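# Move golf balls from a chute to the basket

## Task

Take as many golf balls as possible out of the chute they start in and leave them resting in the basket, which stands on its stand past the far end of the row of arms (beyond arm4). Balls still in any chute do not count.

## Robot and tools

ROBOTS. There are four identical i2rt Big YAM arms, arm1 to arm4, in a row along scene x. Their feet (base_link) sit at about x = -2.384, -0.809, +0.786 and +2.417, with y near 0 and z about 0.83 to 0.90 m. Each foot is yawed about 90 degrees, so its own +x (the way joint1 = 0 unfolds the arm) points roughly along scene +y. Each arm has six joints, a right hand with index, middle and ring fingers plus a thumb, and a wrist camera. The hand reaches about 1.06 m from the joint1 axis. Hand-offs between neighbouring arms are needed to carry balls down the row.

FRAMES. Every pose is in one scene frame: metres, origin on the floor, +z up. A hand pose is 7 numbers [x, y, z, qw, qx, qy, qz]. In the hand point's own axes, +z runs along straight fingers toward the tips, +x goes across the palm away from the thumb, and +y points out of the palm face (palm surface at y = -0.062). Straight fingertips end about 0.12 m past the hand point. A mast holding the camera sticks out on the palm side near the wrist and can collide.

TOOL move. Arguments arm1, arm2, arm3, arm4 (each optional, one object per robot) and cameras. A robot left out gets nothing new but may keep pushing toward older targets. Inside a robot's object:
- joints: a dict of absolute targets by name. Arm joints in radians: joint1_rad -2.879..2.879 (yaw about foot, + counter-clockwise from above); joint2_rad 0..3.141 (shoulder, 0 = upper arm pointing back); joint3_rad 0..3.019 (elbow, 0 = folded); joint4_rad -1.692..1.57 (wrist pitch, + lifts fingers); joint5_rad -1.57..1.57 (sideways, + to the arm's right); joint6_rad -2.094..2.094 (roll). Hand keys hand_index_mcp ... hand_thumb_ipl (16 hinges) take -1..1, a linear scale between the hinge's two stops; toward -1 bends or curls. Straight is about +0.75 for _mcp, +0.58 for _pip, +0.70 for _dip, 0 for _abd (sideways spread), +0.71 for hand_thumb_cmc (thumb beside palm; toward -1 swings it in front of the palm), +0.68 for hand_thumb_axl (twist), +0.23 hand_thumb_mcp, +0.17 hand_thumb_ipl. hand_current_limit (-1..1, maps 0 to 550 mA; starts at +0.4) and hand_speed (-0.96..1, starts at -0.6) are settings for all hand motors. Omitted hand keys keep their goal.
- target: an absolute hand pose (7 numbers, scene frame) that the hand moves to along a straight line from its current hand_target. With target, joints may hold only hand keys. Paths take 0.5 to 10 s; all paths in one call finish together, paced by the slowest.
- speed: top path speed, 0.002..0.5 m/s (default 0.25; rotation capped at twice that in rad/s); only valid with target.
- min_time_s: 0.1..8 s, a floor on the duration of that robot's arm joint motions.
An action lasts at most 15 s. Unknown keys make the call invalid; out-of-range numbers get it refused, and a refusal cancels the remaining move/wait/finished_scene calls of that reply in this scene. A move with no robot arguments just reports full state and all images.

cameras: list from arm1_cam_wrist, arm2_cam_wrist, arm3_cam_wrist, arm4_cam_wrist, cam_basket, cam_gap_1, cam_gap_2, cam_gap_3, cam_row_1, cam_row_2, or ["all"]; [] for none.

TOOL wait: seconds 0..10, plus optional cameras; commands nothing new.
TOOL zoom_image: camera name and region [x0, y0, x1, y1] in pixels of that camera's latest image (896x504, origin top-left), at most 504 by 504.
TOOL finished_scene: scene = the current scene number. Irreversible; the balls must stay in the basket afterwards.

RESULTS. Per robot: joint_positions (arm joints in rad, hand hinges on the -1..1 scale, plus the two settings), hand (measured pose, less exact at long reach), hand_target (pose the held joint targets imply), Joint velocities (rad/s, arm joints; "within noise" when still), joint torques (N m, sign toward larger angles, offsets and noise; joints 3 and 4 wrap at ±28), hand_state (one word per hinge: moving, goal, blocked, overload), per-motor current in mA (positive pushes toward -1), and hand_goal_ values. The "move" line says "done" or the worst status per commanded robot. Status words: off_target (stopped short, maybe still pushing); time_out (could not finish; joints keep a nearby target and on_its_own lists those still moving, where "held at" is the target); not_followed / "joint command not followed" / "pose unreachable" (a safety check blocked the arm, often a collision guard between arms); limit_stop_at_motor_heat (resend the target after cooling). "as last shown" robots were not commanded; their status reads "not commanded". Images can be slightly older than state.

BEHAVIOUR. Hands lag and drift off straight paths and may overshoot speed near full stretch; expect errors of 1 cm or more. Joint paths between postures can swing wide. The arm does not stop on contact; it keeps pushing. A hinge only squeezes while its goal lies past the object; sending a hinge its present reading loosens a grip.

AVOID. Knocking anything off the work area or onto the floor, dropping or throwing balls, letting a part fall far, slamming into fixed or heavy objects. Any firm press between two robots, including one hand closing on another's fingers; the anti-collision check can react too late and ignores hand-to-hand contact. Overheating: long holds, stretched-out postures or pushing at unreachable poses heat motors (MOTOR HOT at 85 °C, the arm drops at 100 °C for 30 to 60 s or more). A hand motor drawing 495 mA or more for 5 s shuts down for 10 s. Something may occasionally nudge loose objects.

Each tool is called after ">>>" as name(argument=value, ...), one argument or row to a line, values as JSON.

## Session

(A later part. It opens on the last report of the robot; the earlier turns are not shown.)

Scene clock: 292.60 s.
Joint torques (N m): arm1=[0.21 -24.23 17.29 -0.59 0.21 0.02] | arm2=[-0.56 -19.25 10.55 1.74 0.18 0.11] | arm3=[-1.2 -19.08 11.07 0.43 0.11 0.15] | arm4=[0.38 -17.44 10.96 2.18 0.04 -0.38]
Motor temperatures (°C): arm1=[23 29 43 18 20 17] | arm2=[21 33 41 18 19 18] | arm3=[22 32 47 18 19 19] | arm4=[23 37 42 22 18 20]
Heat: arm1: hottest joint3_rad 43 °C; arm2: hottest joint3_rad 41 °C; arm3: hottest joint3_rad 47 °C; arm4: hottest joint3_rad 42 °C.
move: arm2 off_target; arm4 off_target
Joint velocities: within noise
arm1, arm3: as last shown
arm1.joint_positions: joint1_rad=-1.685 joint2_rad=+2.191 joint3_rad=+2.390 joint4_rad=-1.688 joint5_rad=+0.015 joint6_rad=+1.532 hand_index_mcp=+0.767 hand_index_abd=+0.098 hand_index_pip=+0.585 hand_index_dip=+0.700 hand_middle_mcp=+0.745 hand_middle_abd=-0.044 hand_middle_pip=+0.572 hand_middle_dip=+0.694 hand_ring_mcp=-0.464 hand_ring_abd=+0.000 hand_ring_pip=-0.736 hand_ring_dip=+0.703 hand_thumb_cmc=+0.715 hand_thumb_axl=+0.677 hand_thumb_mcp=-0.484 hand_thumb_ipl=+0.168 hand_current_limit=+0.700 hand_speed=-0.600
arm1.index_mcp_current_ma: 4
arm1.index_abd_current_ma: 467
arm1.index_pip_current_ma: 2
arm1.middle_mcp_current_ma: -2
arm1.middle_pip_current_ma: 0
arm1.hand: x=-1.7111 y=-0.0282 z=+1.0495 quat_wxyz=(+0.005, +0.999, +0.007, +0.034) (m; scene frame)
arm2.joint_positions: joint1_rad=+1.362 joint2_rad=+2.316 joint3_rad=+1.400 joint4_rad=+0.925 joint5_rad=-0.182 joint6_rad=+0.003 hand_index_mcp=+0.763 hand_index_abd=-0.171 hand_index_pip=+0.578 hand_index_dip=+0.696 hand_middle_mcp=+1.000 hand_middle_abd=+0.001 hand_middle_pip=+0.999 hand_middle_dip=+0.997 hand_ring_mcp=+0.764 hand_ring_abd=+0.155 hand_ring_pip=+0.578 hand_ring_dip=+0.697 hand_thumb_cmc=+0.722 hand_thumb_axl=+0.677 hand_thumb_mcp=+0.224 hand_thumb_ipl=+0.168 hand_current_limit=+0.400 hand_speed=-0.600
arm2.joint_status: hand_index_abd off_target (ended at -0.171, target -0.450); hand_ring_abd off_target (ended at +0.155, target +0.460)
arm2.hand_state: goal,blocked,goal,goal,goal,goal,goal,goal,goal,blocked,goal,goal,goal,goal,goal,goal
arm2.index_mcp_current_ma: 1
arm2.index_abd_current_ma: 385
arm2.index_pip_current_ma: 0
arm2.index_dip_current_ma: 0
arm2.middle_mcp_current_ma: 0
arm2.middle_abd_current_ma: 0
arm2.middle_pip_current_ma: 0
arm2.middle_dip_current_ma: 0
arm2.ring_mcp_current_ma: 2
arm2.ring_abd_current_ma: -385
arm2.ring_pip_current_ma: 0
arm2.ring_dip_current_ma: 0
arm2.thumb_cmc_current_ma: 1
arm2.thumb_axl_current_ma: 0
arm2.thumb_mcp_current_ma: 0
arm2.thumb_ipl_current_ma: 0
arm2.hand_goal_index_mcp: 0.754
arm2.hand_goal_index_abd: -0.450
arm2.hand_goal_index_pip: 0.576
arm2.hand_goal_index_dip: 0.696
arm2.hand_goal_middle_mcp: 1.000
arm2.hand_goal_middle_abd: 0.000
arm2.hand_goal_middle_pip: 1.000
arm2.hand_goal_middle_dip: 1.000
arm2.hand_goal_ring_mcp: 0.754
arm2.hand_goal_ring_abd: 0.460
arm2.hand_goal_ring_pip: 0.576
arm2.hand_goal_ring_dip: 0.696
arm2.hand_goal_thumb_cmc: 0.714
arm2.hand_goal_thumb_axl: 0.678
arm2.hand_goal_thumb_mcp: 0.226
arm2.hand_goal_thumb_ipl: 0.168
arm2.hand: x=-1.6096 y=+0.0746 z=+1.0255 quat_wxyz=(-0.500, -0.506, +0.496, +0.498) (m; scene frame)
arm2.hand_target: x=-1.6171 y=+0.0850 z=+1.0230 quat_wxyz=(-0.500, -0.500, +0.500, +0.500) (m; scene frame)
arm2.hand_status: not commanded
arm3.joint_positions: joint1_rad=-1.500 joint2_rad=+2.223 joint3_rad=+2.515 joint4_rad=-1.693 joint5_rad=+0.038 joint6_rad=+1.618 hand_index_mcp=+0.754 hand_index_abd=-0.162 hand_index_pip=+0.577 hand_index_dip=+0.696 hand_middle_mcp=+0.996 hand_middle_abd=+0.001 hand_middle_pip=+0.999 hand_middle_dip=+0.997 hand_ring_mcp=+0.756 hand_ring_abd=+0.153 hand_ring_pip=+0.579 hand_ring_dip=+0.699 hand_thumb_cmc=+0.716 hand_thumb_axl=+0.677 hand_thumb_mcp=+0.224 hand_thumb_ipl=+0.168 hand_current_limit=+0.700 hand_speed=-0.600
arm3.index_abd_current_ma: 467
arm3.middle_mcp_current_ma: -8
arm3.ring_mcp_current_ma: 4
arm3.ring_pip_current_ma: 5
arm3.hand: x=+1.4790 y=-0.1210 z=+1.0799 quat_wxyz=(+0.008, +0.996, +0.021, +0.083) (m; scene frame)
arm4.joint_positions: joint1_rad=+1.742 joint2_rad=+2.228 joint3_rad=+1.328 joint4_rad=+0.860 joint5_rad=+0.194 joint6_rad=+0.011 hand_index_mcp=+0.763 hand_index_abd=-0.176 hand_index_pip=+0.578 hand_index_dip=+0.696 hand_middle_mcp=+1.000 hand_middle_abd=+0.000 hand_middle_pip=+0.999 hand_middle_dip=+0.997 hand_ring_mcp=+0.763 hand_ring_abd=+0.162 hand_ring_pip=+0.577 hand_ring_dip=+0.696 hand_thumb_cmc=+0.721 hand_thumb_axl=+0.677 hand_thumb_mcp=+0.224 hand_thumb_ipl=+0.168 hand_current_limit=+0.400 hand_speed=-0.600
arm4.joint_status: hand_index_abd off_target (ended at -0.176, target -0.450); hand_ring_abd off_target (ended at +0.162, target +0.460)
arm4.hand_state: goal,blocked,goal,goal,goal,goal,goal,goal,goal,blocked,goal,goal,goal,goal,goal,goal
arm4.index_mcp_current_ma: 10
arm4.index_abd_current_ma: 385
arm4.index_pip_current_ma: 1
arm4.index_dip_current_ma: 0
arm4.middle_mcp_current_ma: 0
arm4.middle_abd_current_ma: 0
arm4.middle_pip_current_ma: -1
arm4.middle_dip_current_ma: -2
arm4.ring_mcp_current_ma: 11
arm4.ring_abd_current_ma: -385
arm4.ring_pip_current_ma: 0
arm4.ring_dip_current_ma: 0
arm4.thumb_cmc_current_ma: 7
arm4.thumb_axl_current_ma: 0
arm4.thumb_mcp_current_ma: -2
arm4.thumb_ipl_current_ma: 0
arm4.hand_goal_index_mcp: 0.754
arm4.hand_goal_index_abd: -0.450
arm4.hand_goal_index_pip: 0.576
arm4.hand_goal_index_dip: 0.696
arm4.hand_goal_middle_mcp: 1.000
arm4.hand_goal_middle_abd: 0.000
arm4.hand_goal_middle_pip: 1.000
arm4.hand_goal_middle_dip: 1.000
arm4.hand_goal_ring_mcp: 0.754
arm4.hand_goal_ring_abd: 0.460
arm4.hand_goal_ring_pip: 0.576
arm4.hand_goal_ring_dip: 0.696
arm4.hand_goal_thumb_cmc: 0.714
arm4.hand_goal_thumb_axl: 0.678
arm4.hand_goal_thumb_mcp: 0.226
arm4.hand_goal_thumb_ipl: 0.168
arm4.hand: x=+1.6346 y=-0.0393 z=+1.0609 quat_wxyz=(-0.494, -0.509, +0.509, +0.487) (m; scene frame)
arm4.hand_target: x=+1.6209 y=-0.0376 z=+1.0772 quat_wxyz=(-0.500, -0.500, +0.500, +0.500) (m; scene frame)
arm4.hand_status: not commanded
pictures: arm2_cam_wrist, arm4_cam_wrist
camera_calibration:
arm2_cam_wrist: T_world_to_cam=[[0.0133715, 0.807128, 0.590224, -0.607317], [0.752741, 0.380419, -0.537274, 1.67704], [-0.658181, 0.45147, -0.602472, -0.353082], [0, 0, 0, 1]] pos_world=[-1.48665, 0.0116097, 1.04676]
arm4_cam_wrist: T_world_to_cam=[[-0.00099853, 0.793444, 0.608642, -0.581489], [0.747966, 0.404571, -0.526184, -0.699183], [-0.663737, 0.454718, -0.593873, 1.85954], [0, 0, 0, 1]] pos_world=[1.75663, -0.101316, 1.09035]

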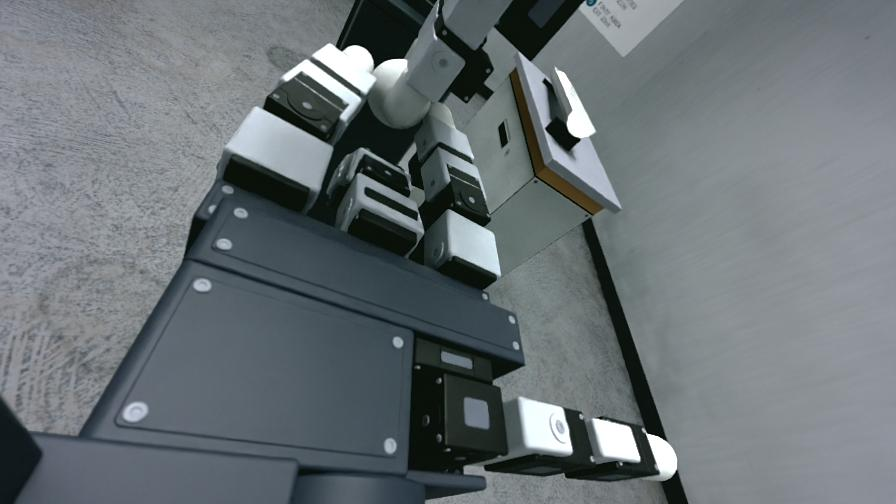

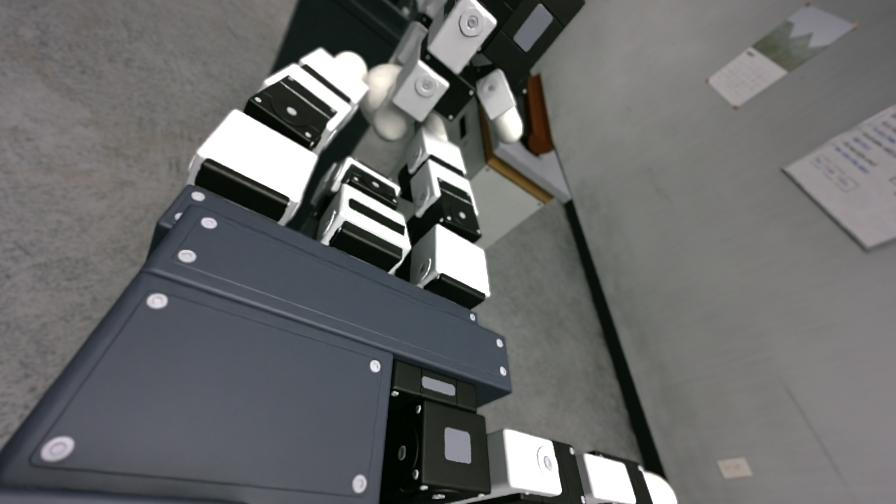

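>>> move(
  arm2={"joints": {"hand_current_limit": 0.7}},
  arm4={"joints": {"hand_current_limit": 0.7}},
  arm1={"joints": {"hand_index_abd": 0.18, "hand_middle_abd": -0.15}},
  arm3={"joints": {"hand_index_abd": 0, "hand_ring_abd": 0}},
)

>>> move(
  arm1={"target": [-1.71, -0.026, 1.16, 0, 1, 0, 0.02], "speed": 0.12},
  arm3={"target": [1.48, -0.115, 1.20, 0, 1, 0, 0.02], "speed": 0.12},
  cameras=["arm4_cam_wrist", "arm2_cam_wrist"],
)

Scene clock: 294.10 s.
Joint torques (N m): arm1=[-0.03 -24.23 17.28 -0.59 0.19 0.02] | arm2=[-0.62 -19.25 10.54 1.89 0.18 0.1] | arm3=[-1.14 -19.02 10.81 0.43 0.1 0.15] | arm4=[0.38 -17.79 10.97 2.35 0.03 -0.39]
Motor temperatures (°C): arm1=[23 29 43 18 20 17] | arm2=[21 33 41 18 19 18] | arm3=[22 32 47 18 19 19] | arm4=[23 37 42 22 18 20]
Heat: arm1: hottest joint3_rad 43 °C; arm2: hottest joint3_rad 41 °C; arm3: hottest joint3_rad 47 °C; arm4: hottest joint3_rad 42 °C.
move: arm1 done; arm2 done; arm3 done; arm4 done
Joint velocities: within noise
arm1.joint_positions: joint1_rad=-1.685 joint2_rad=+2.191 joint3_rad=+2.390 joint4_rad=-1.688 joint5_rad=+0.015 joint6_rad=+1.532 hand_index_mcp=+0.755 hand_index_abd=+0.176 hand_index_pip=+0.579 hand_index_dip=+0.699 hand_middle_mcp=+0.749 hand_middle_abd=-0.146 hand_middle_pip=+0.573 hand_middle_dip=+0.694 hand_ring_mcp=-0.464 hand_ring_abd=+0.000 hand_ring_pip=-0.736 hand_ring_dip=+0.703 hand_thumb_cmc=+0.715 hand_thumb_axl=+0.677 hand_thumb_mcp=-0.484 hand_thumb_ipl=+0.168 hand_current_limit=+0.700 hand_speed=-0.600
arm1.joint_status: all done
arm1.hand_state: goal,goal,goal,goal,goal,goal,goal,goal,goal,goal,goal,goal,goal,goal,overload,goal
arm1.index_mcp_current_ma: 0
arm1.index_abd_current_ma: 0
arm1.index_pip_current_ma: 0
arm1.index_dip_current_ma: 0
arm1.middle_mcp_current_ma: -1
arm1.middle_abd_current_ma: 0
arm1.middle_pip_current_ma: 0
arm1.middle_dip_current_ma: 0
arm1.ring_mcp_current_ma: 5
arm1.ring_abd_current_ma: 0
arm1.ring_pip_current_ma: 0
arm1.ring_dip_current_ma: 0
arm1.thumb_cmc_current_ma: 0
arm1.thumb_axl_current_ma: 0
arm1.thumb_mcp_current_ma: 0
arm1.thumb_ipl_current_ma: 0
arm1.hand_goal_index_mcp: 0.754
arm1.hand_goal_index_abd: 0.180
arm1.hand_goal_index_pip: 0.576
arm1.hand_goal_index_dip: 0.696
arm1.hand_goal_middle_mcp: 0.754
arm1.hand_goal_middle_abd: -0.150
arm1.hand_goal_middle_pip: 0.576
arm1.hand_goal_middle_dip: 0.696
arm1.hand_goal_ring_mcp: -0.480
arm1.hand_goal_ring_abd: 0.000
arm1.hand_goal_ring_pip: -0.740
arm1.hand_goal_ring_dip: 0.700
arm1.hand_goal_thumb_cmc: 0.714
arm1.hand_goal_thumb_axl: 0.678
arm1.hand_goal_thumb_mcp: 0.226
arm1.hand_goal_thumb_ipl: 0.168
arm1.hand: x=-1.7111 y=-0.0282 z=+1.0495 quat_wxyz=(+0.005, +0.999, +0.007, +0.034) (m; scene frame)
arm1.hand_target: x=-1.7018 y=-0.0258 z=+1.0695 quat_wxyz=(+0.007, +0.998, +0.007, +0.057) (m; scene frame)
arm1.hand_status: not commanded
arm2.joint_positions: joint1_rad=+1.362 joint2_rad=+2.319 joint3_rad=+1.400 joint4_rad=+0.921 joint5_rad=-0.182 joint6_rad=+0.003 hand_index_mcp=+0.766 hand_index_abd=-0.171 hand_index_pip=+0.579 hand_index_dip=+0.696 hand_middle_mcp=+1.000 hand_middle_abd=+0.001 hand_middle_pip=+0.999 hand_middle_dip=+0.997 hand_ring_mcp=+0.766 hand_ring_abd=+0.158 hand_ring_pip=+0.579 hand_ring_dip=+0.697 hand_thumb_cmc=+0.722 hand_thumb_axl=+0.677 hand_thumb_mcp=+0.224 hand_thumb_ipl=+0.168 hand_current_limit=+0.700 hand_speed=-0.600
arm2.joint_status: all done
arm2.hand_state: goal,blocked,goal,goal,goal,goal,goal,goal,goal,blocked,goal,goal,goal,goal,goal,goal
arm2.index_mcp_current_ma: 2
arm2.index_abd_current_ma: 468
arm2.index_pip_current_ma: 0
arm2.index_dip_current_ma: 0
arm2.middle_mcp_current_ma: 0
arm2.middle_abd_current_ma: 0
arm2.middle_pip_current_ma: 0
arm2.middle_dip_current_ma: 0
arm2.ring_mcp_current_ma: 2
arm2.ring_abd_current_ma: -467
arm2.ring_pip_current_ma: 0
arm2.ring_dip_current_ma: 0
arm2.thumb_cmc_current_ma: 1
arm2.thumb_axl_current_ma: 0
arm2.thumb_mcp_current_ma: 0
arm2.thumb_ipl_current_ma: 0
arm2.hand_goal_index_mcp: 0.754
arm2.hand_goal_index_abd: -0.450
arm2.hand_goal_index_pip: 0.576
arm2.hand_goal_index_dip: 0.696
arm2.hand_goal_middle_mcp: 1.000
arm2.hand_goal_middle_abd: 0.000
arm2.hand_goal_middle_pip: 1.000
arm2.hand_goal_middle_dip: 1.000
arm2.hand_goal_ring_mcp: 0.754
arm2.hand_goal_ring_abd: 0.460
arm2.hand_goal_ring_pip: 0.576
arm2.hand_goal_ring_dip: 0.696
arm2.hand_goal_thumb_cmc: 0.714
arm2.hand_goal_thumb_axl: 0.678
arm2.hand_goal_thumb_mcp: 0.226
arm2.hand_goal_thumb_ipl: 0.168
arm2.hand: x=-1.6100 y=+0.0747 z=+1.0227 quat_wxyz=(-0.499, -0.507, +0.498, +0.496) (m; scene frame)
arm2.hand_target: x=-1.6171 y=+0.0850 z=+1.0230 quat_wxyz=(-0.500, -0.500, +0.500, +0.500) (m; scene frame)
arm2.hand_status: not commanded
arm3.joint_positions: joint1_rad=-1.500 joint2_rad=+2.223 joint3_rad=+2.518 joint4_rad=-1.693 joint5_rad=+0.038 joint6_rad=+1.618 hand_index_mcp=+0.754 hand_index_abd=-0.002 hand_index_pip=+0.577 hand_index_dip=+0.696 hand_middle_mcp=+0.996 hand_middle_abd=+0.001 hand_middle_pip=+0.999 hand_middle_dip=+0.997 hand_ring_mcp=+0.755 hand_ring_abd=+0.004 hand_ring_pip=+0.578 hand_ring_dip=+0.699 hand_thumb_cmc=+0.716 hand_thumb_axl=+0.677 hand_thumb_mcp=+0.224 hand_thumb_ipl=+0.168 hand_current_limit=+0.700 hand_speed=-0.600
arm3.joint_status: all done
arm3.hand_state: goal,goal,goal,goal,goal,goal,goal,goal,goal,goal,goal,goal,goal,goal,goal,goal
arm3.index_mcp_current_ma: -1
arm3.index_abd_current_ma: -4
arm3.index_pip_current_ma: 2
arm3.index_dip_current_ma: 0
arm3.middle_mcp_current_ma: -8
arm3.middle_abd_current_ma: 1
arm3.middle_pip_current_ma: -2
arm3.middle_dip_current_ma: -5
arm3.ring_mcp_current_ma: 2
arm3.ring_abd_current_ma: 7
arm3.ring_pip_current_ma: 4
arm3.ring_dip_current_ma: 5
arm3.thumb_cmc_current_ma: 4
arm3.thumb_axl_current_ma: -1
arm3.thumb_mcp_current_ma: -6
arm3.thumb_ipl_current_ma: 0
arm3.hand_goal_index_mcp: 0.754
arm3.hand_goal_index_abd: 0.000
arm3.hand_goal_index_pip: 0.576
arm3.hand_goal_index_dip: 0.696
arm3.hand_goal_middle_mcp: 1.000
arm3.hand_goal_middle_abd: 0.000
arm3.hand_goal_middle_pip: 1.000
arm3.hand_goal_middle_dip: 1.000
arm3.hand_goal_ring_mcp: 0.754
arm3.hand_goal_ring_abd: 0.000
arm3.hand_goal_ring_pip: 0.576
arm3.hand_goal_ring_dip: 0.696
arm3.hand_goal_thumb_cmc: 0.714
arm3.hand_goal_thumb_axl: 0.678
arm3.hand_goal_thumb_mcp: 0.226
arm3.hand_goal_thumb_ipl: 0.168
arm3.hand: x=+1.4795 y=-0.1210 z=+1.0812 quat_wxyz=(+0.008, +0.996, +0.021, +0.085) (m; scene frame)
arm3.hand_target: x=+1.4824 y=-0.1153 z=+1.1022 quat_wxyz=(+0.006, +0.994, +0.018, +0.107) (m; scene frame)
arm3.hand_status: not commanded
arm4.joint_positions: joint1_rad=+1.742 joint2_rad=+2.231 joint3_rad=+1.328 joint4_rad=+0.856 joint5_rad=+0.194 joint6_rad=+0.011 hand_index_mcp=+0.766 hand_index_abd=-0.179 hand_index_pip=+0.580 hand_index_dip=+0.696 hand_middle_mcp=+1.000 hand_middle_abd=+0.000 hand_middle_pip=+0.999 hand_middle_dip=+0.997 hand_ring_mcp=+0.766 hand_ring_abd=+0.162 hand_ring_pip=+0.579 hand_ring_dip=+0.696 hand_thumb_cmc=+0.721 hand_thumb_axl=+0.677 hand_thumb_mcp=+0.224 hand_thumb_ipl=+0.168 hand_current_limit=+0.700 hand_speed=-0.600
arm4.joint_status: all done
arm4.hand_state: goal,blocked,goal,goal,goal,goal,goal,goal,goal,blocked,goal,goal,goal,goal,goal,goal
arm4.index_mcp_current_ma: 16
arm4.index_abd_current_ma: 468
arm4.index_pip_current_ma: 3
arm4.index_dip_current_ma: 0
arm4.middle_mcp_current_ma: 0
arm4.middle_abd_current_ma: 0
arm4.middle_pip_current_ma: -1
arm4.middle_dip_current_ma: -2
arm4.ring_mcp_current_ma: 17
arm4.ring_abd_current_ma: -467
arm4.ring_pip_current_ma: 3
arm4.ring_dip_current_ma: 0
arm4.thumb_cmc_current_ma: 7
arm4.thumb_axl_current_ma: 0
arm4.thumb_mcp_current_ma: -2
arm4.thumb_ipl_current_ma: 0
arm4.hand_goal_index_mcp: 0.754
arm4.hand_goal_index_abd: -0.450
arm4.hand_goal_index_pip: 0.576
arm4.hand_goal_index_dip: 0.696
arm4.hand_goal_middle_mcp: 1.000
arm4.hand_goal_middle_abd: 0.000
arm4.hand_goal_middle_pip: 1.000
arm4.hand_goal_middle_dip: 1.000
arm4.hand_goal_ring_mcp: 0.754
arm4.hand_goal_ring_abd: 0.460
arm4.hand_goal_ring_pip: 0.576
arm4.hand_goal_ring_dip: 0.696
arm4.hand_goal_thumb_cmc: 0.714
arm4.hand_goal_thumb_axl: 0.678
arm4.hand_goal_thumb_mcp: 0.226
arm4.hand_goal_thumb_ipl: 0.168
arm4.hand: x=+1.6342 y=-0.0394 z=+1.0574 quat_wxyz=(-0.491, -0.511, +0.511, +0.486) (m; scene frame)
arm4.hand_target: x=+1.6209 y=-0.0376 z=+1.0773 quat_wxyz=(-0.500, -0.500, +0.500, +0.500) (m; scene frame)
arm4.hand_status: not commanded
pictures: none

Scene clock: 295.50 s.
Joint torques (N m): arm1=[0.38 -24.64 16.14 -0.28 0.23 -0.2] | arm2=[-0.56 -19.43 10.55 1.95 0.18 0.1] | arm3=[-0.73 -18.67 10.06 0.88 0.15 -0.09] | arm4=[0.38 -17.79 10.92 2.35 0.03 -0.39]
Motor temperatures (°C): arm1=[23 29 43 18 20 17] | arm2=[21 33 41 18 19 18] | arm3=[22 32 47 18 19 19] | arm4=[23 37 42 22 18 20]
Heat: arm1: hottest joint3_rad 43 °C; arm2: hottest joint3_rad 41 °C; arm3: hottest joint3_rad 47 °C; arm4: hottest joint3_rad 42 °C.
move: arm1 off_target; arm3 off_target
Joint velocities: within noise
arm1.joint_positions: joint1_rad=-1.680 joint2_rad=+2.101 joint3_rad=+2.438 joint4_rad=-1.688 joint5_rad=+0.039 joint6_rad=+1.524 hand_index_mcp=+0.755 hand_index_abd=+0.177 hand_index_pip=+0.579 hand_index_dip=+0.699 hand_middle_mcp=+0.750 hand_middle_abd=-0.146 hand_middle_pip=+0.573 hand_middle_dip=+0.694 hand_ring_mcp=-0.465 hand_ring_abd=+0.000 hand_ring_pip=-0.737 hand_ring_dip=+0.703 hand_thumb_cmc=+0.715 hand_thumb_axl=+0.677 hand_thumb_mcp=-0.484 hand_thumb_ipl=+0.168 hand_current_limit=+0.700 hand_speed=-0.600
arm1.joint_status: not commanded
arm1.hand_state: goal,goal,goal,goal,goal,goal,goal,goal,goal,goal,goal,goal,goal,goal,overload,goal
arm1.index_mcp_current_ma: 0
arm1.index_abd_current_ma: 0
arm1.index_pip_current_ma: 0
arm1.index_dip_current_ma: 0
arm1.middle_mcp_current_ma: 0
arm1.middle_abd_current_ma: 0
arm1.middle_pip_current_ma: 0
arm1.middle_dip_current_ma: 0
arm1.ring_mcp_current_ma: 5
arm1.ring_abd_current_ma: 0
arm1.ring_pip_current_ma: 0
arm1.ring_dip_current_ma: 0
arm1.thumb_cmc_current_ma: 0
arm1.thumb_axl_current_ma: 0
arm1.thumb_mcp_current_ma: 0
arm1.thumb_ipl_current_ma: 0
arm1.hand_goal_index_mcp: 0.754
arm1.hand_goal_index_abd: 0.180
arm1.hand_goal_index_pip: 0.576
arm1.hand_goal_index_dip: 0.696
arm1.hand_goal_middle_mcp: 0.754
arm1.hand_goal_middle_abd: -0.150
arm1.hand_goal_middle_pip: 0.576
arm1.hand_goal_middle_dip: 0.696
arm1.hand_goal_ring_mcp: -0.480
arm1.hand_goal_ring_abd: 0.000
arm1.hand_goal_ring_pip: -0.740
arm1.hand_goal_ring_dip: 0.700
arm1.hand_goal_thumb_cmc: 0.714
arm1.hand_goal_thumb_axl: 0.678
arm1.hand_goal_thumb_mcp: 0.226
arm1.hand_goal_thumb_ipl: 0.168
arm1.hand: x=-1.7148 y=-0.0297 z=+1.1293 quat_wxyz=(+0.019, +0.994, +0.012, +0.102) (m; scene frame)
arm1.hand_target: x=-1.7120 y=-0.0259 z=+1.1591 quat_wxyz=(+0.022, +0.991, +0.021, +0.130) (m; scene frame)
arm1.hand_status: off_target (0.031 m and 9.8 deg from the pose sent, 0.111 m and 1.9 deg at the start; a joint's target at an end of its range on 41 of 42 steps)
arm2, arm4: as last shown
arm3.joint_positions: joint1_rad=-1.493 joint2_rad=+2.149 joint3_rad=+2.625 joint4_rad=-1.693 joint5_rad=+0.070 joint6_rad=+1.600 hand_index_mcp=+0.754 hand_index_abd=-0.002 hand_index_pip=+0.577 hand_index_dip=+0.696 hand_middle_mcp=+0.996 hand_middle_abd=+0.001 hand_middle_pip=+0.999 hand_middle_dip=+0.997 hand_ring_mcp=+0.755 hand_ring_abd=+0.004 hand_ring_pip=+0.578 hand_ring_dip=+0.699 hand_thumb_cmc=+0.716 hand_thumb_axl=+0.677 hand_thumb_mcp=+0.224 hand_thumb_ipl=+0.168 hand_current_limit=+0.700 hand_speed=-0.600
arm3.joint_status: not commanded
arm3.hand_state: goal,goal,goal,goal,goal,goal,goal,goal,goal,goal,goal,goal,goal,goal,goal,goal
arm3.index_mcp_current_ma: -1
arm3.index_abd_current_ma: -2
arm3.index_pip_current_ma: 2
arm3.index_dip_current_ma: 0
arm3.middle_mcp_current_ma: -8
arm3.middle_abd_current_ma: 1
arm3.middle_pip_current_ma: -2
arm3.middle_dip_current_ma: -5
arm3.ring_mcp_current_ma: 2
arm3.ring_abd_current_ma: 7
arm3.ring_pip_current_ma: 4
arm3.ring_dip_current_ma: 5
arm3.thumb_cmc_current_ma: 4
arm3.thumb_axl_current_ma: -1
arm3.thumb_mcp_current_ma: -6
arm3.thumb_ipl_current_ma: 0
arm3.hand_goal_index_mcp: 0.754
arm3.hand_goal_index_abd: 0.000
arm3.hand_goal_index_pip: 0.576
arm3.hand_goal_index_dip: 0.696
arm3.hand_goal_middle_mcp: 1.000
arm3.hand_goal_middle_abd: 0.000
arm3.hand_goal_middle_pip: 1.000
arm3.hand_goal_middle_dip: 1.000
arm3.hand_goal_ring_mcp: 0.754
arm3.hand_goal_ring_abd: 0.000
arm3.hand_goal_ring_pip: 0.576
arm3.hand_goal_ring_dip: 0.696
arm3.hand_goal_thumb_cmc: 0.714
arm3.hand_goal_thumb_axl: 0.678
arm3.hand_goal_thumb_mcp: 0.226
arm3.hand_goal_thumb_ipl: 0.168
arm3.hand: x=+1.4790 y=-0.1235 z=+1.1757 quat_wxyz=(+0.018, +0.984, +0.028, +0.175) (m; scene frame)
arm3.hand_target: x=+1.4785 y=-0.1153 z=+1.1989 quat_wxyz=(+0.018, +0.979, +0.040, +0.197) (m; scene frame)
arm3.hand_status: off_target (0.026 m and 18.3 deg from the pose sent, 0.119 m and 7.9 deg at the start; a joint's target at an end of its range on 42 of 42 steps)
arm4.index_abd_current_ma: 467
pictures: arm2_cam_wrist, arm4_cam_wrist
camera_calibration:
arm2_cam_wrist: T_world_to_cam=[[0.00960282, 0.807751, 0.589446, -0.611007], [0.75621, 0.37982, -0.532808, 1.6768], [-0.654259, 0.450861, -0.607182, -0.343893], [0, 0, 0, 1]] pos_world=[-1.48714, 0.0117079, 1.04476]
arm4_cam_wrist: T_world_to_cam=[[-0.00512953, 0.792648, 0.609657, -0.573645], [0.751506, 0.405261, -0.520579, -0.712398], [-0.659706, 0.455491, -0.597759, 1.85475], [0, 0, 0, 1]] pos_world=[1.75602, -0.101417, 1.08756]

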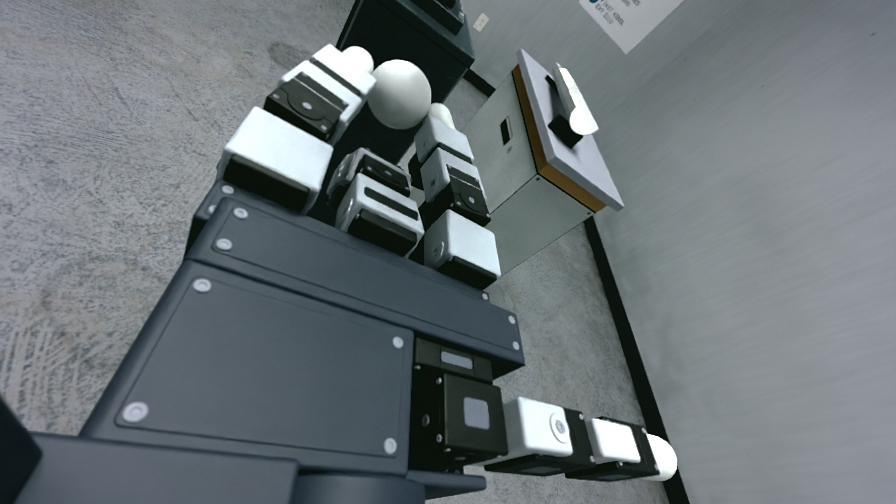

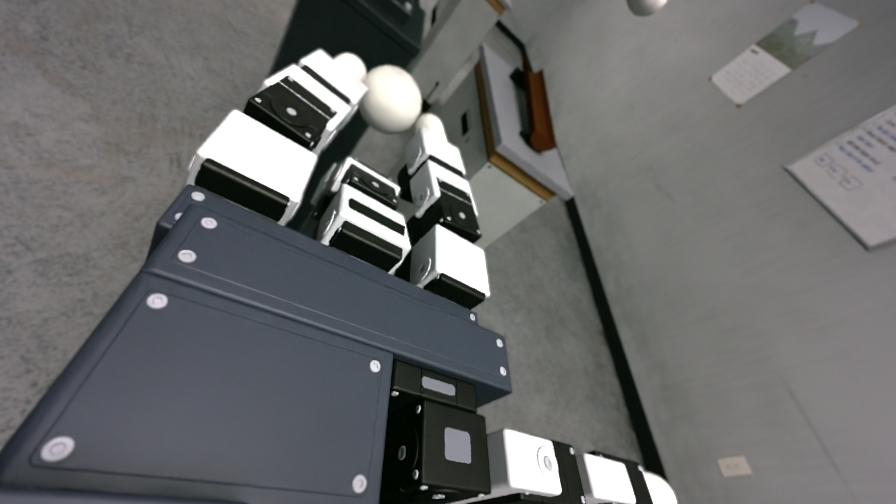

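>>> move(
  arm1={"joints": {"joint1_rad": -0.10, "joint2_rad": 1.463, "joint3_rad": 1.501, "joint4_rad": -1.571, "joint5_rad": -0.109, "joint6_rad": 0.95, "hand_ring_mcp": 1, "hand_ring_pip": 1, "hand_ring_dip": 1, "hand_index_abd": 0.136, "hand_middle_abd": -0.136, "hand_current_limit": 0.4}, "min_time_s": 5.5},
  arm2={"joints": {"joint1_rad": 0, "joint2_rad": 1.46, "joint3_rad": 1.5, "joint4_rad": -1.5, "joint5_rad": 0, "joint6_rad": 0}, "min_time_s": 6},
  arm4={"joints": {"joint1_rad": 0, "joint2_rad": 1.46, "joint3_rad": 1.5, "joint4_rad": -1.5, "joint5_rad": 0, "joint6_rad": 0}, "min_time_s": 6},
  arm3={"joints": {"joint1_rad": -1.5, "joint2_rad": 1.75, "joint3_rad": 1.9, "joint4_rad": -1.6, "joint5_rad": 0, "joint6_rad": 1.53, "hand_current_limit": 0.4}, "min_time_s": 3},
  cameras=["arm1_cam_wrist", "arm2_cam_wrist", "arm4_cam_wrist"],
)

>>> zoom_image(
  camera="arm1_cam_wrist",
  region=[150, 0, 450, 200],
)

Scene clock: 304.23 s.
Joint torques (N m): arm1=[-0.38 -15.38 10.25 0.51 -0.14 -0.17] | arm2=[-0.38 -13.57 13.31 -0.34 0.22 0.06] | arm3=[-2.32 -15.5 7.66 1.13 -0.08 -0.07] | arm4=[1.03 -12.04 13.12 0.06 0.02 -0.29]
Motor temperatures (°C): arm1=[23 30 43 18 20 17] | arm2=[21 32 41 18 19 18] | arm3=[22 33 46 18 19 19] | arm4=[23 37 43 22 18 20]
Heat: arm1: hottest joint3_rad 43 °C; arm2: hottest joint3_rad 41 °C; arm3: hottest joint3_rad 46 °C; arm4: hottest joint3_rad 43 °C.
move: arm1 done; arm2 done; arm3 done; arm4 done
Joint velocities: within noise
arm1.joint_positions: joint1_rad=-0.098 joint2_rad=+1.482 joint3_rad=+1.508 joint4_rad=-1.588 joint5_rad=-0.109 joint6_rad=+0.962 hand_index_mcp=+0.754 hand_index_abd=+0.139 hand_index_pip=+0.578 hand_index_dip=+0.699 hand_middle_mcp=+0.751 hand_middle_abd=-0.137 hand_middle_pip=+0.573 hand_middle_dip=+0.694 hand_ring_mcp=+0.990 hand_ring_abd=+0.000 hand_ring_pip=+0.993 hand_ring_dip=+0.998 hand_thumb_cmc=+0.715 hand_thumb_axl=+0.677 hand_thumb_mcp=-0.484 hand_thumb_ipl=+0.168 hand_current_limit=+0.400 hand_speed=-0.600
arm1.joint_status: all done
arm1.hand_state: goal,goal,goal,goal,goal,goal,goal,goal,goal,goal,goal,goal,goal,goal,overload,goal
arm1.index_mcp_current_ma: 0
arm1.index_abd_current_ma: 0
arm1.index_pip_current_ma: 0
arm1.index_dip_current_ma: 0
arm1.middle_mcp_current_ma: 0
arm1.middle_abd_current_ma: 0
arm1.middle_pip_current_ma: 0
arm1.middle_dip_current_ma: 0
arm1.ring_mcp_current_ma: -2
arm1.ring_abd_current_ma: 0
arm1.ring_pip_current_ma: -1
arm1.ring_dip_current_ma: 0
arm1.thumb_cmc_current_ma: 0
arm1.thumb_axl_current_ma: 0
arm1.thumb_mcp_current_ma: 0
arm1.thumb_ipl_current_ma: 0
arm1.hand_goal_index_mcp: 0.754
arm1.hand_goal_index_abd: 0.136
arm1.hand_goal_index_pip: 0.576
arm1.hand_goal_index_dip: 0.696
arm1.hand_goal_middle_mcp: 0.754
arm1.hand_goal_middle_abd: -0.136
arm1.hand_goal_middle_pip: 0.576
arm1.hand_goal_middle_dip: 0.696
arm1.hand_goal_ring_mcp: 1.000
arm1.hand_goal_ring_abd: 0.000
arm1.hand_goal_ring_pip: 1.000
arm1.hand_goal_ring_dip: 1.000
arm1.hand_goal_thumb_cmc: 0.714
arm1.hand_goal_thumb_axl: 0.678
arm1.hand_goal_thumb_mcp: 0.226
arm1.hand_goal_thumb_ipl: 0.168
arm1.hand: x=-2.3130 y=+0.5456 z=+1.1026 quat_wxyz=(-0.058, +0.465, +0.883, -0.021) (m; scene frame)
arm1.hand_target: x=-2.3126 y=+0.5462 z=+1.1089 quat_wxyz=(-0.065, +0.460, +0.886, -0.008) (m; scene frame)
arm1.hand_status: not commanded
arm2.joint_positions: joint1_rad=+0.006 joint2_rad=+1.477 joint3_rad=+1.455 joint4_rad=-1.490 joint5_rad=-0.001 joint6_rad=+0.003 hand_index_mcp=+0.756 hand_index_abd=-0.171 hand_index_pip=+0.579 hand_index_dip=+0.696 hand_middle_mcp=+0.997 hand_middle_abd=+0.001 hand_middle_pip=+0.999 hand_middle_dip=+0.997 hand_ring_mcp=+0.755 hand_ring_abd=+0.158 hand_ring_pip=+0.578 hand_ring_dip=+0.697 hand_thumb_cmc=+0.717 hand_thumb_axl=+0.677 hand_thumb_mcp=+0.224 hand_thumb_ipl=+0.168 hand_current_limit=+0.700 hand_speed=-0.600
arm2.joint_status: all done
arm2.hand_state: goal,blocked,goal,goal,goal,goal,goal,goal,goal,blocked,goal,goal,goal,goal,goal,goal
arm2.index_mcp_current_ma: 0
arm2.index_abd_current_ma: 467
arm2.index_pip_current_ma: 0
arm2.index_dip_current_ma: 0
arm2.middle_mcp_current_ma: 0
arm2.middle_abd_current_ma: 0
arm2.middle_pip_current_ma: 0
arm2.middle_dip_current_ma: 0
arm2.ring_mcp_current_ma: 0
arm2.ring_abd_current_ma: -467
arm2.ring_pip_current_ma: 0
arm2.ring_dip_current_ma: 0
arm2.thumb_cmc_current_ma: 0
arm2.thumb_axl_current_ma: 0
arm2.thumb_mcp_current_ma: 0
arm2.thumb_ipl_current_ma: 0
arm2.hand_goal_index_mcp: 0.754
arm2.hand_goal_index_abd: -0.450
arm2.hand_goal_index_pip: 0.576
arm2.hand_goal_index_dip: 0.696
arm2.hand_goal_middle_mcp: 1.000
arm2.hand_goal_middle_abd: 0.000
arm2.hand_goal_middle_pip: 1.000
arm2.hand_goal_middle_dip: 1.000
arm2.hand_goal_ring_mcp: 0.754
arm2.hand_goal_ring_abd: 0.460
arm2.hand_goal_ring_pip: 0.576
arm2.hand_goal_ring_dip: 0.696
arm2.hand_goal_thumb_cmc: 0.714
arm2.hand_goal_thumb_axl: 0.678
arm2.hand_goal_thumb_mcp: 0.226
arm2.hand_goal_thumb_ipl: 0.168
arm2.hand: x=-0.8125 y=+0.4803 z=+1.1560 quat_wxyz=(+0.005, -0.021, +0.999, +0.033) (m; scene frame)
arm2.hand_target: x=-0.8102 y=+0.4860 z=+1.1859 quat_wxyz=(+0.006, -0.020, +0.998, +0.059) (m; scene frame)
arm2.hand_status: not commanded
arm3.joint_positions: joint1_rad=-1.493 joint2_rad=+1.771 joint3_rad=+1.894 joint4_rad=-1.612 joint5_rad=+0.001 joint6_rad=+1.543 hand_index_mcp=+0.754 hand_index_abd=-0.001 hand_index_pip=+0.577 hand_index_dip=+0.696 hand_middle_mcp=+0.996 hand_middle_abd=+0.001 hand_middle_pip=+0.999 hand_middle_dip=+0.997 hand_ring_mcp=+0.755 hand_ring_abd=+0.004 hand_ring_pip=+0.578 hand_ring_dip=+0.699 hand_thumb_cmc=+0.716 hand_thumb_axl=+0.677 hand_thumb_mcp=+0.224 hand_thumb_ipl=+0.168 hand_current_limit=+0.400 hand_speed=-0.600
arm3.joint_status: all done
arm3.hand_state: goal,goal,goal,goal,goal,goal,goal,goal,goal,goal,goal,goal,goal,goal,goal,goal
arm3.index_mcp_current_ma: -1
arm3.index_abd_current_ma: -2
arm3.index_pip_current_ma: 2
arm3.index_dip_current_ma: 0
arm3.middle_mcp_current_ma: -8
arm3.middle_abd_current_ma: 1
arm3.middle_pip_current_ma: -2
arm3.middle_dip_current_ma: -5
arm3.ring_mcp_current_ma: 2
arm3.ring_abd_current_ma: 6
arm3.ring_pip_current_ma: 4
arm3.ring_dip_current_ma: 5
arm3.thumb_cmc_current_ma: 4
arm3.thumb_axl_current_ma: -1
arm3.thumb_mcp_current_ma: -6
arm3.thumb_ipl_current_ma: 0
arm3.hand_goal_index_mcp: 0.754
arm3.hand_goal_index_abd: 0.000
arm3.hand_goal_index_pip: 0.576
arm3.hand_goal_index_dip: 0.696
arm3.hand_goal_middle_mcp: 1.000
arm3.hand_goal_middle_abd: 0.000
arm3.hand_goal_middle_pip: 1.000
arm3.hand_goal_middle_dip: 1.000
arm3.hand_goal_ring_mcp: 0.754
arm3.hand_goal_ring_abd: 0.000
arm3.hand_goal_ring_pip: 0.576
arm3.hand_goal_ring_dip: 0.696
arm3.hand_goal_thumb_cmc: 0.714
arm3.hand_goal_thumb_axl: 0.678
arm3.hand_goal_thumb_mcp: 0.226
arm3.hand_goal_thumb_ipl: 0.168
arm3.hand: x=+1.3361 y=-0.1269 z=+1.1124 quat_wxyz=(-0.006, +0.997, +0.064, +0.038) (m; scene frame)
arm3.hand_target: x=+1.3377 y=-0.1304 z=+1.1258 quat_wxyz=(-0.007, +0.996, +0.067, +0.058) (m; scene frame)
arm3.hand_status: not commanded
arm4.joint_positions: joint1_rad=+0.000 joint2_rad=+1.478 joint3_rad=+1.431 joint4_rad=-1.493 joint5_rad=+0.002 joint6_rad=+0.011 hand_index_mcp=+0.755 hand_index_abd=-0.179 hand_index_pip=+0.578 hand_index_dip=+0.696 hand_middle_mcp=+0.997 hand_middle_abd=+0.000 hand_middle_pip=+0.999 hand_middle_dip=+0.997 hand_ring_mcp=+0.756 hand_ring_abd=+0.162 hand_ring_pip=+0.579 hand_ring_dip=+0.696 hand_thumb_cmc=+0.717 hand_thumb_axl=+0.677 hand_thumb_mcp=+0.224 hand_thumb_ipl=+0.168 hand_current_limit=+0.700 hand_speed=-0.600
arm4.joint_status: all done
arm4.hand_state: goal,blocked,goal,goal,goal,goal,goal,goal,goal,blocked,goal,goal,goal,goal,goal,goal
arm4.index_mcp_current_ma: 0
arm4.index_abd_current_ma: 468
arm4.index_pip_current_ma: 2
arm4.index_dip_current_ma: 0
arm4.middle_mcp_current_ma: -2
arm4.middle_abd_current_ma: 0
arm4.middle_pip_current_ma: -1
arm4.middle_dip_current_ma: -2
arm4.ring_mcp_current_ma: 1
arm4.ring_abd_current_ma: -467
arm4.ring_pip_current_ma: 2
arm4.ring_dip_current_ma: 0
arm4.thumb_cmc_current_ma: 2
arm4.thumb_axl_current_ma: 0
arm4.thumb_mcp_current_ma: -2
arm4.thumb_ipl_current_ma: 0
arm4.hand_goal_index_mcp: 0.754
arm4.hand_goal_index_abd: -0.450
arm4.hand_goal_index_pip: 0.576
arm4.hand_goal_index_dip: 0.696
arm4.hand_goal_middle_mcp: 1.000
arm4.hand_goal_middle_abd: 0.000
arm4.hand_goal_middle_pip: 1.000
arm4.hand_goal_middle_dip: 1.000
arm4.hand_goal_ring_mcp: 0.754
arm4.hand_goal_ring_abd: 0.460
arm4.hand_goal_ring_pip: 0.576
arm4.hand_goal_ring_dip: 0.696
arm4.hand_goal_thumb_cmc: 0.714
arm4.hand_goal_thumb_axl: 0.678
arm4.hand_goal_thumb_mcp: 0.226
arm4.hand_goal_thumb_ipl: 0.168
arm4.hand: x=+2.4267 y=+0.5904 z=+1.1445 quat_wxyz=(+0.000, -0.009, +1.000, +0.014) (m; scene frame)
arm4.hand_target: x=+2.4252 y=+0.6031 z=+1.1862 quat_wxyz=(-0.002, -0.015, +0.998, +0.054) (m; scene frame)
arm4.hand_status: not commanded
pictures: arm1_cam_wrist, arm2_cam_wrist, arm4_cam_wrist
camera_calibration:
arm1_cam_wrist: T_world_to_cam=[[0.937411, -0.308874, -0.160806, 2.55269], [-0.0984286, -0.677977, 0.728464, -0.704984], [-0.334026, -0.667042, -0.665944, 0.449112], [0, 0, 0, 1]] pos_world=[-2.31229, 0.610073, 1.22313]
arm2_cam_wrist: T_world_to_cam=[[0.78561, 0.614275, 0.0740486, 0.294307], [0.382864, -0.576655, 0.721723, -0.303486], [0.486037, -0.538642, -0.68821, 1.5713], [0, 0, 0, 1]] pos_world=[-0.878727, 0.490576, 1.27862]
arm4_cam_wrist: T_world_to_cam=[[0.778138, 0.626524, 0.0443783, -2.27764], [0.413821, -0.564549, 0.714168, -1.53898], [0.472497, -0.537357, -0.698566, 0.0967667], [0, 0, 0, 1]] pos_world=[2.36345, 0.610163, 1.26777]

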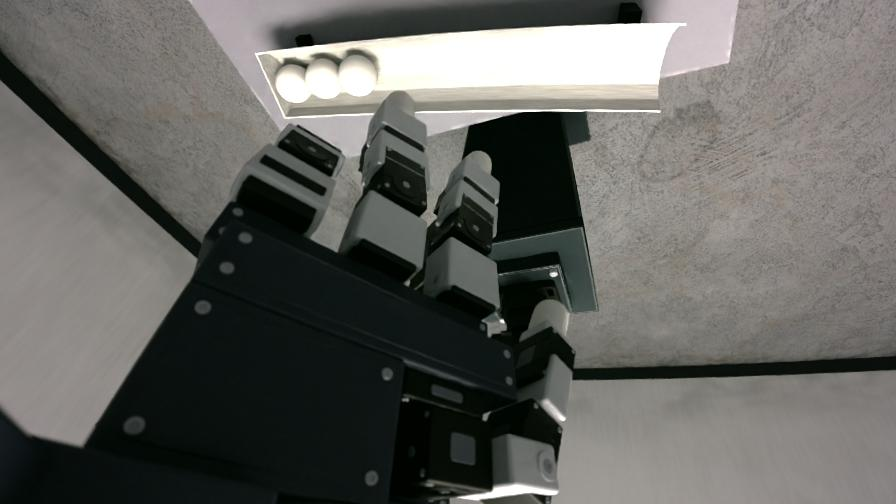

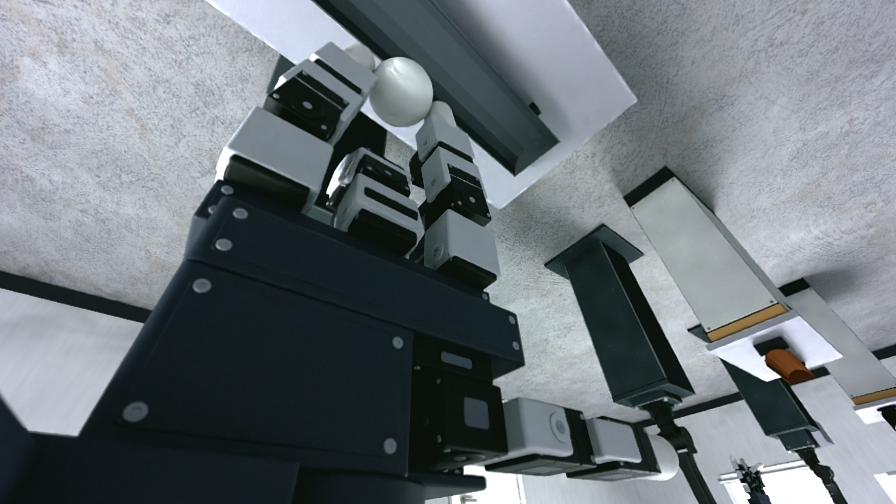

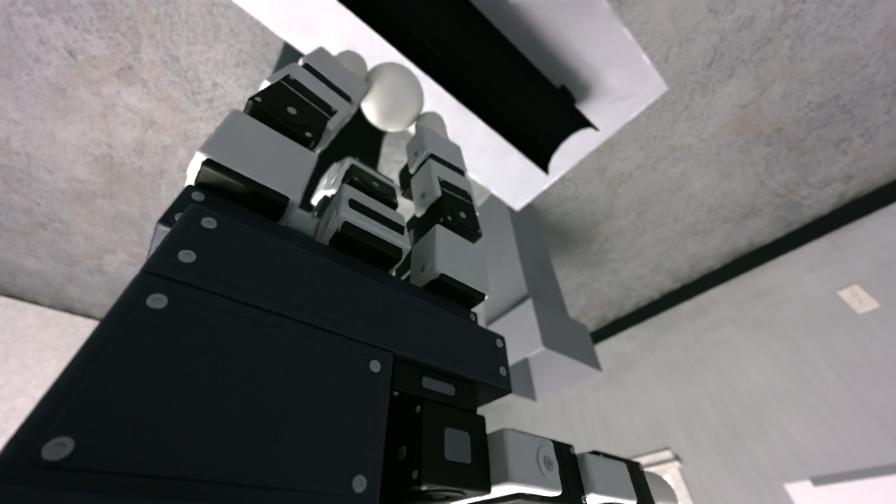

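Scaled by 1.680 from the camera's 896x504 image, which has a finer 1280x720 frame.

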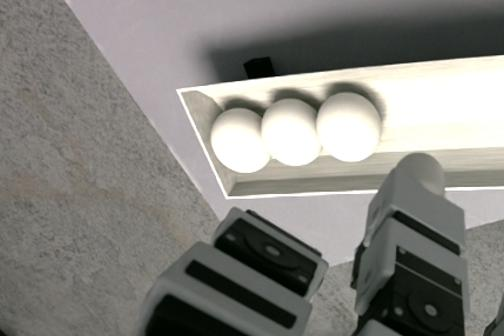

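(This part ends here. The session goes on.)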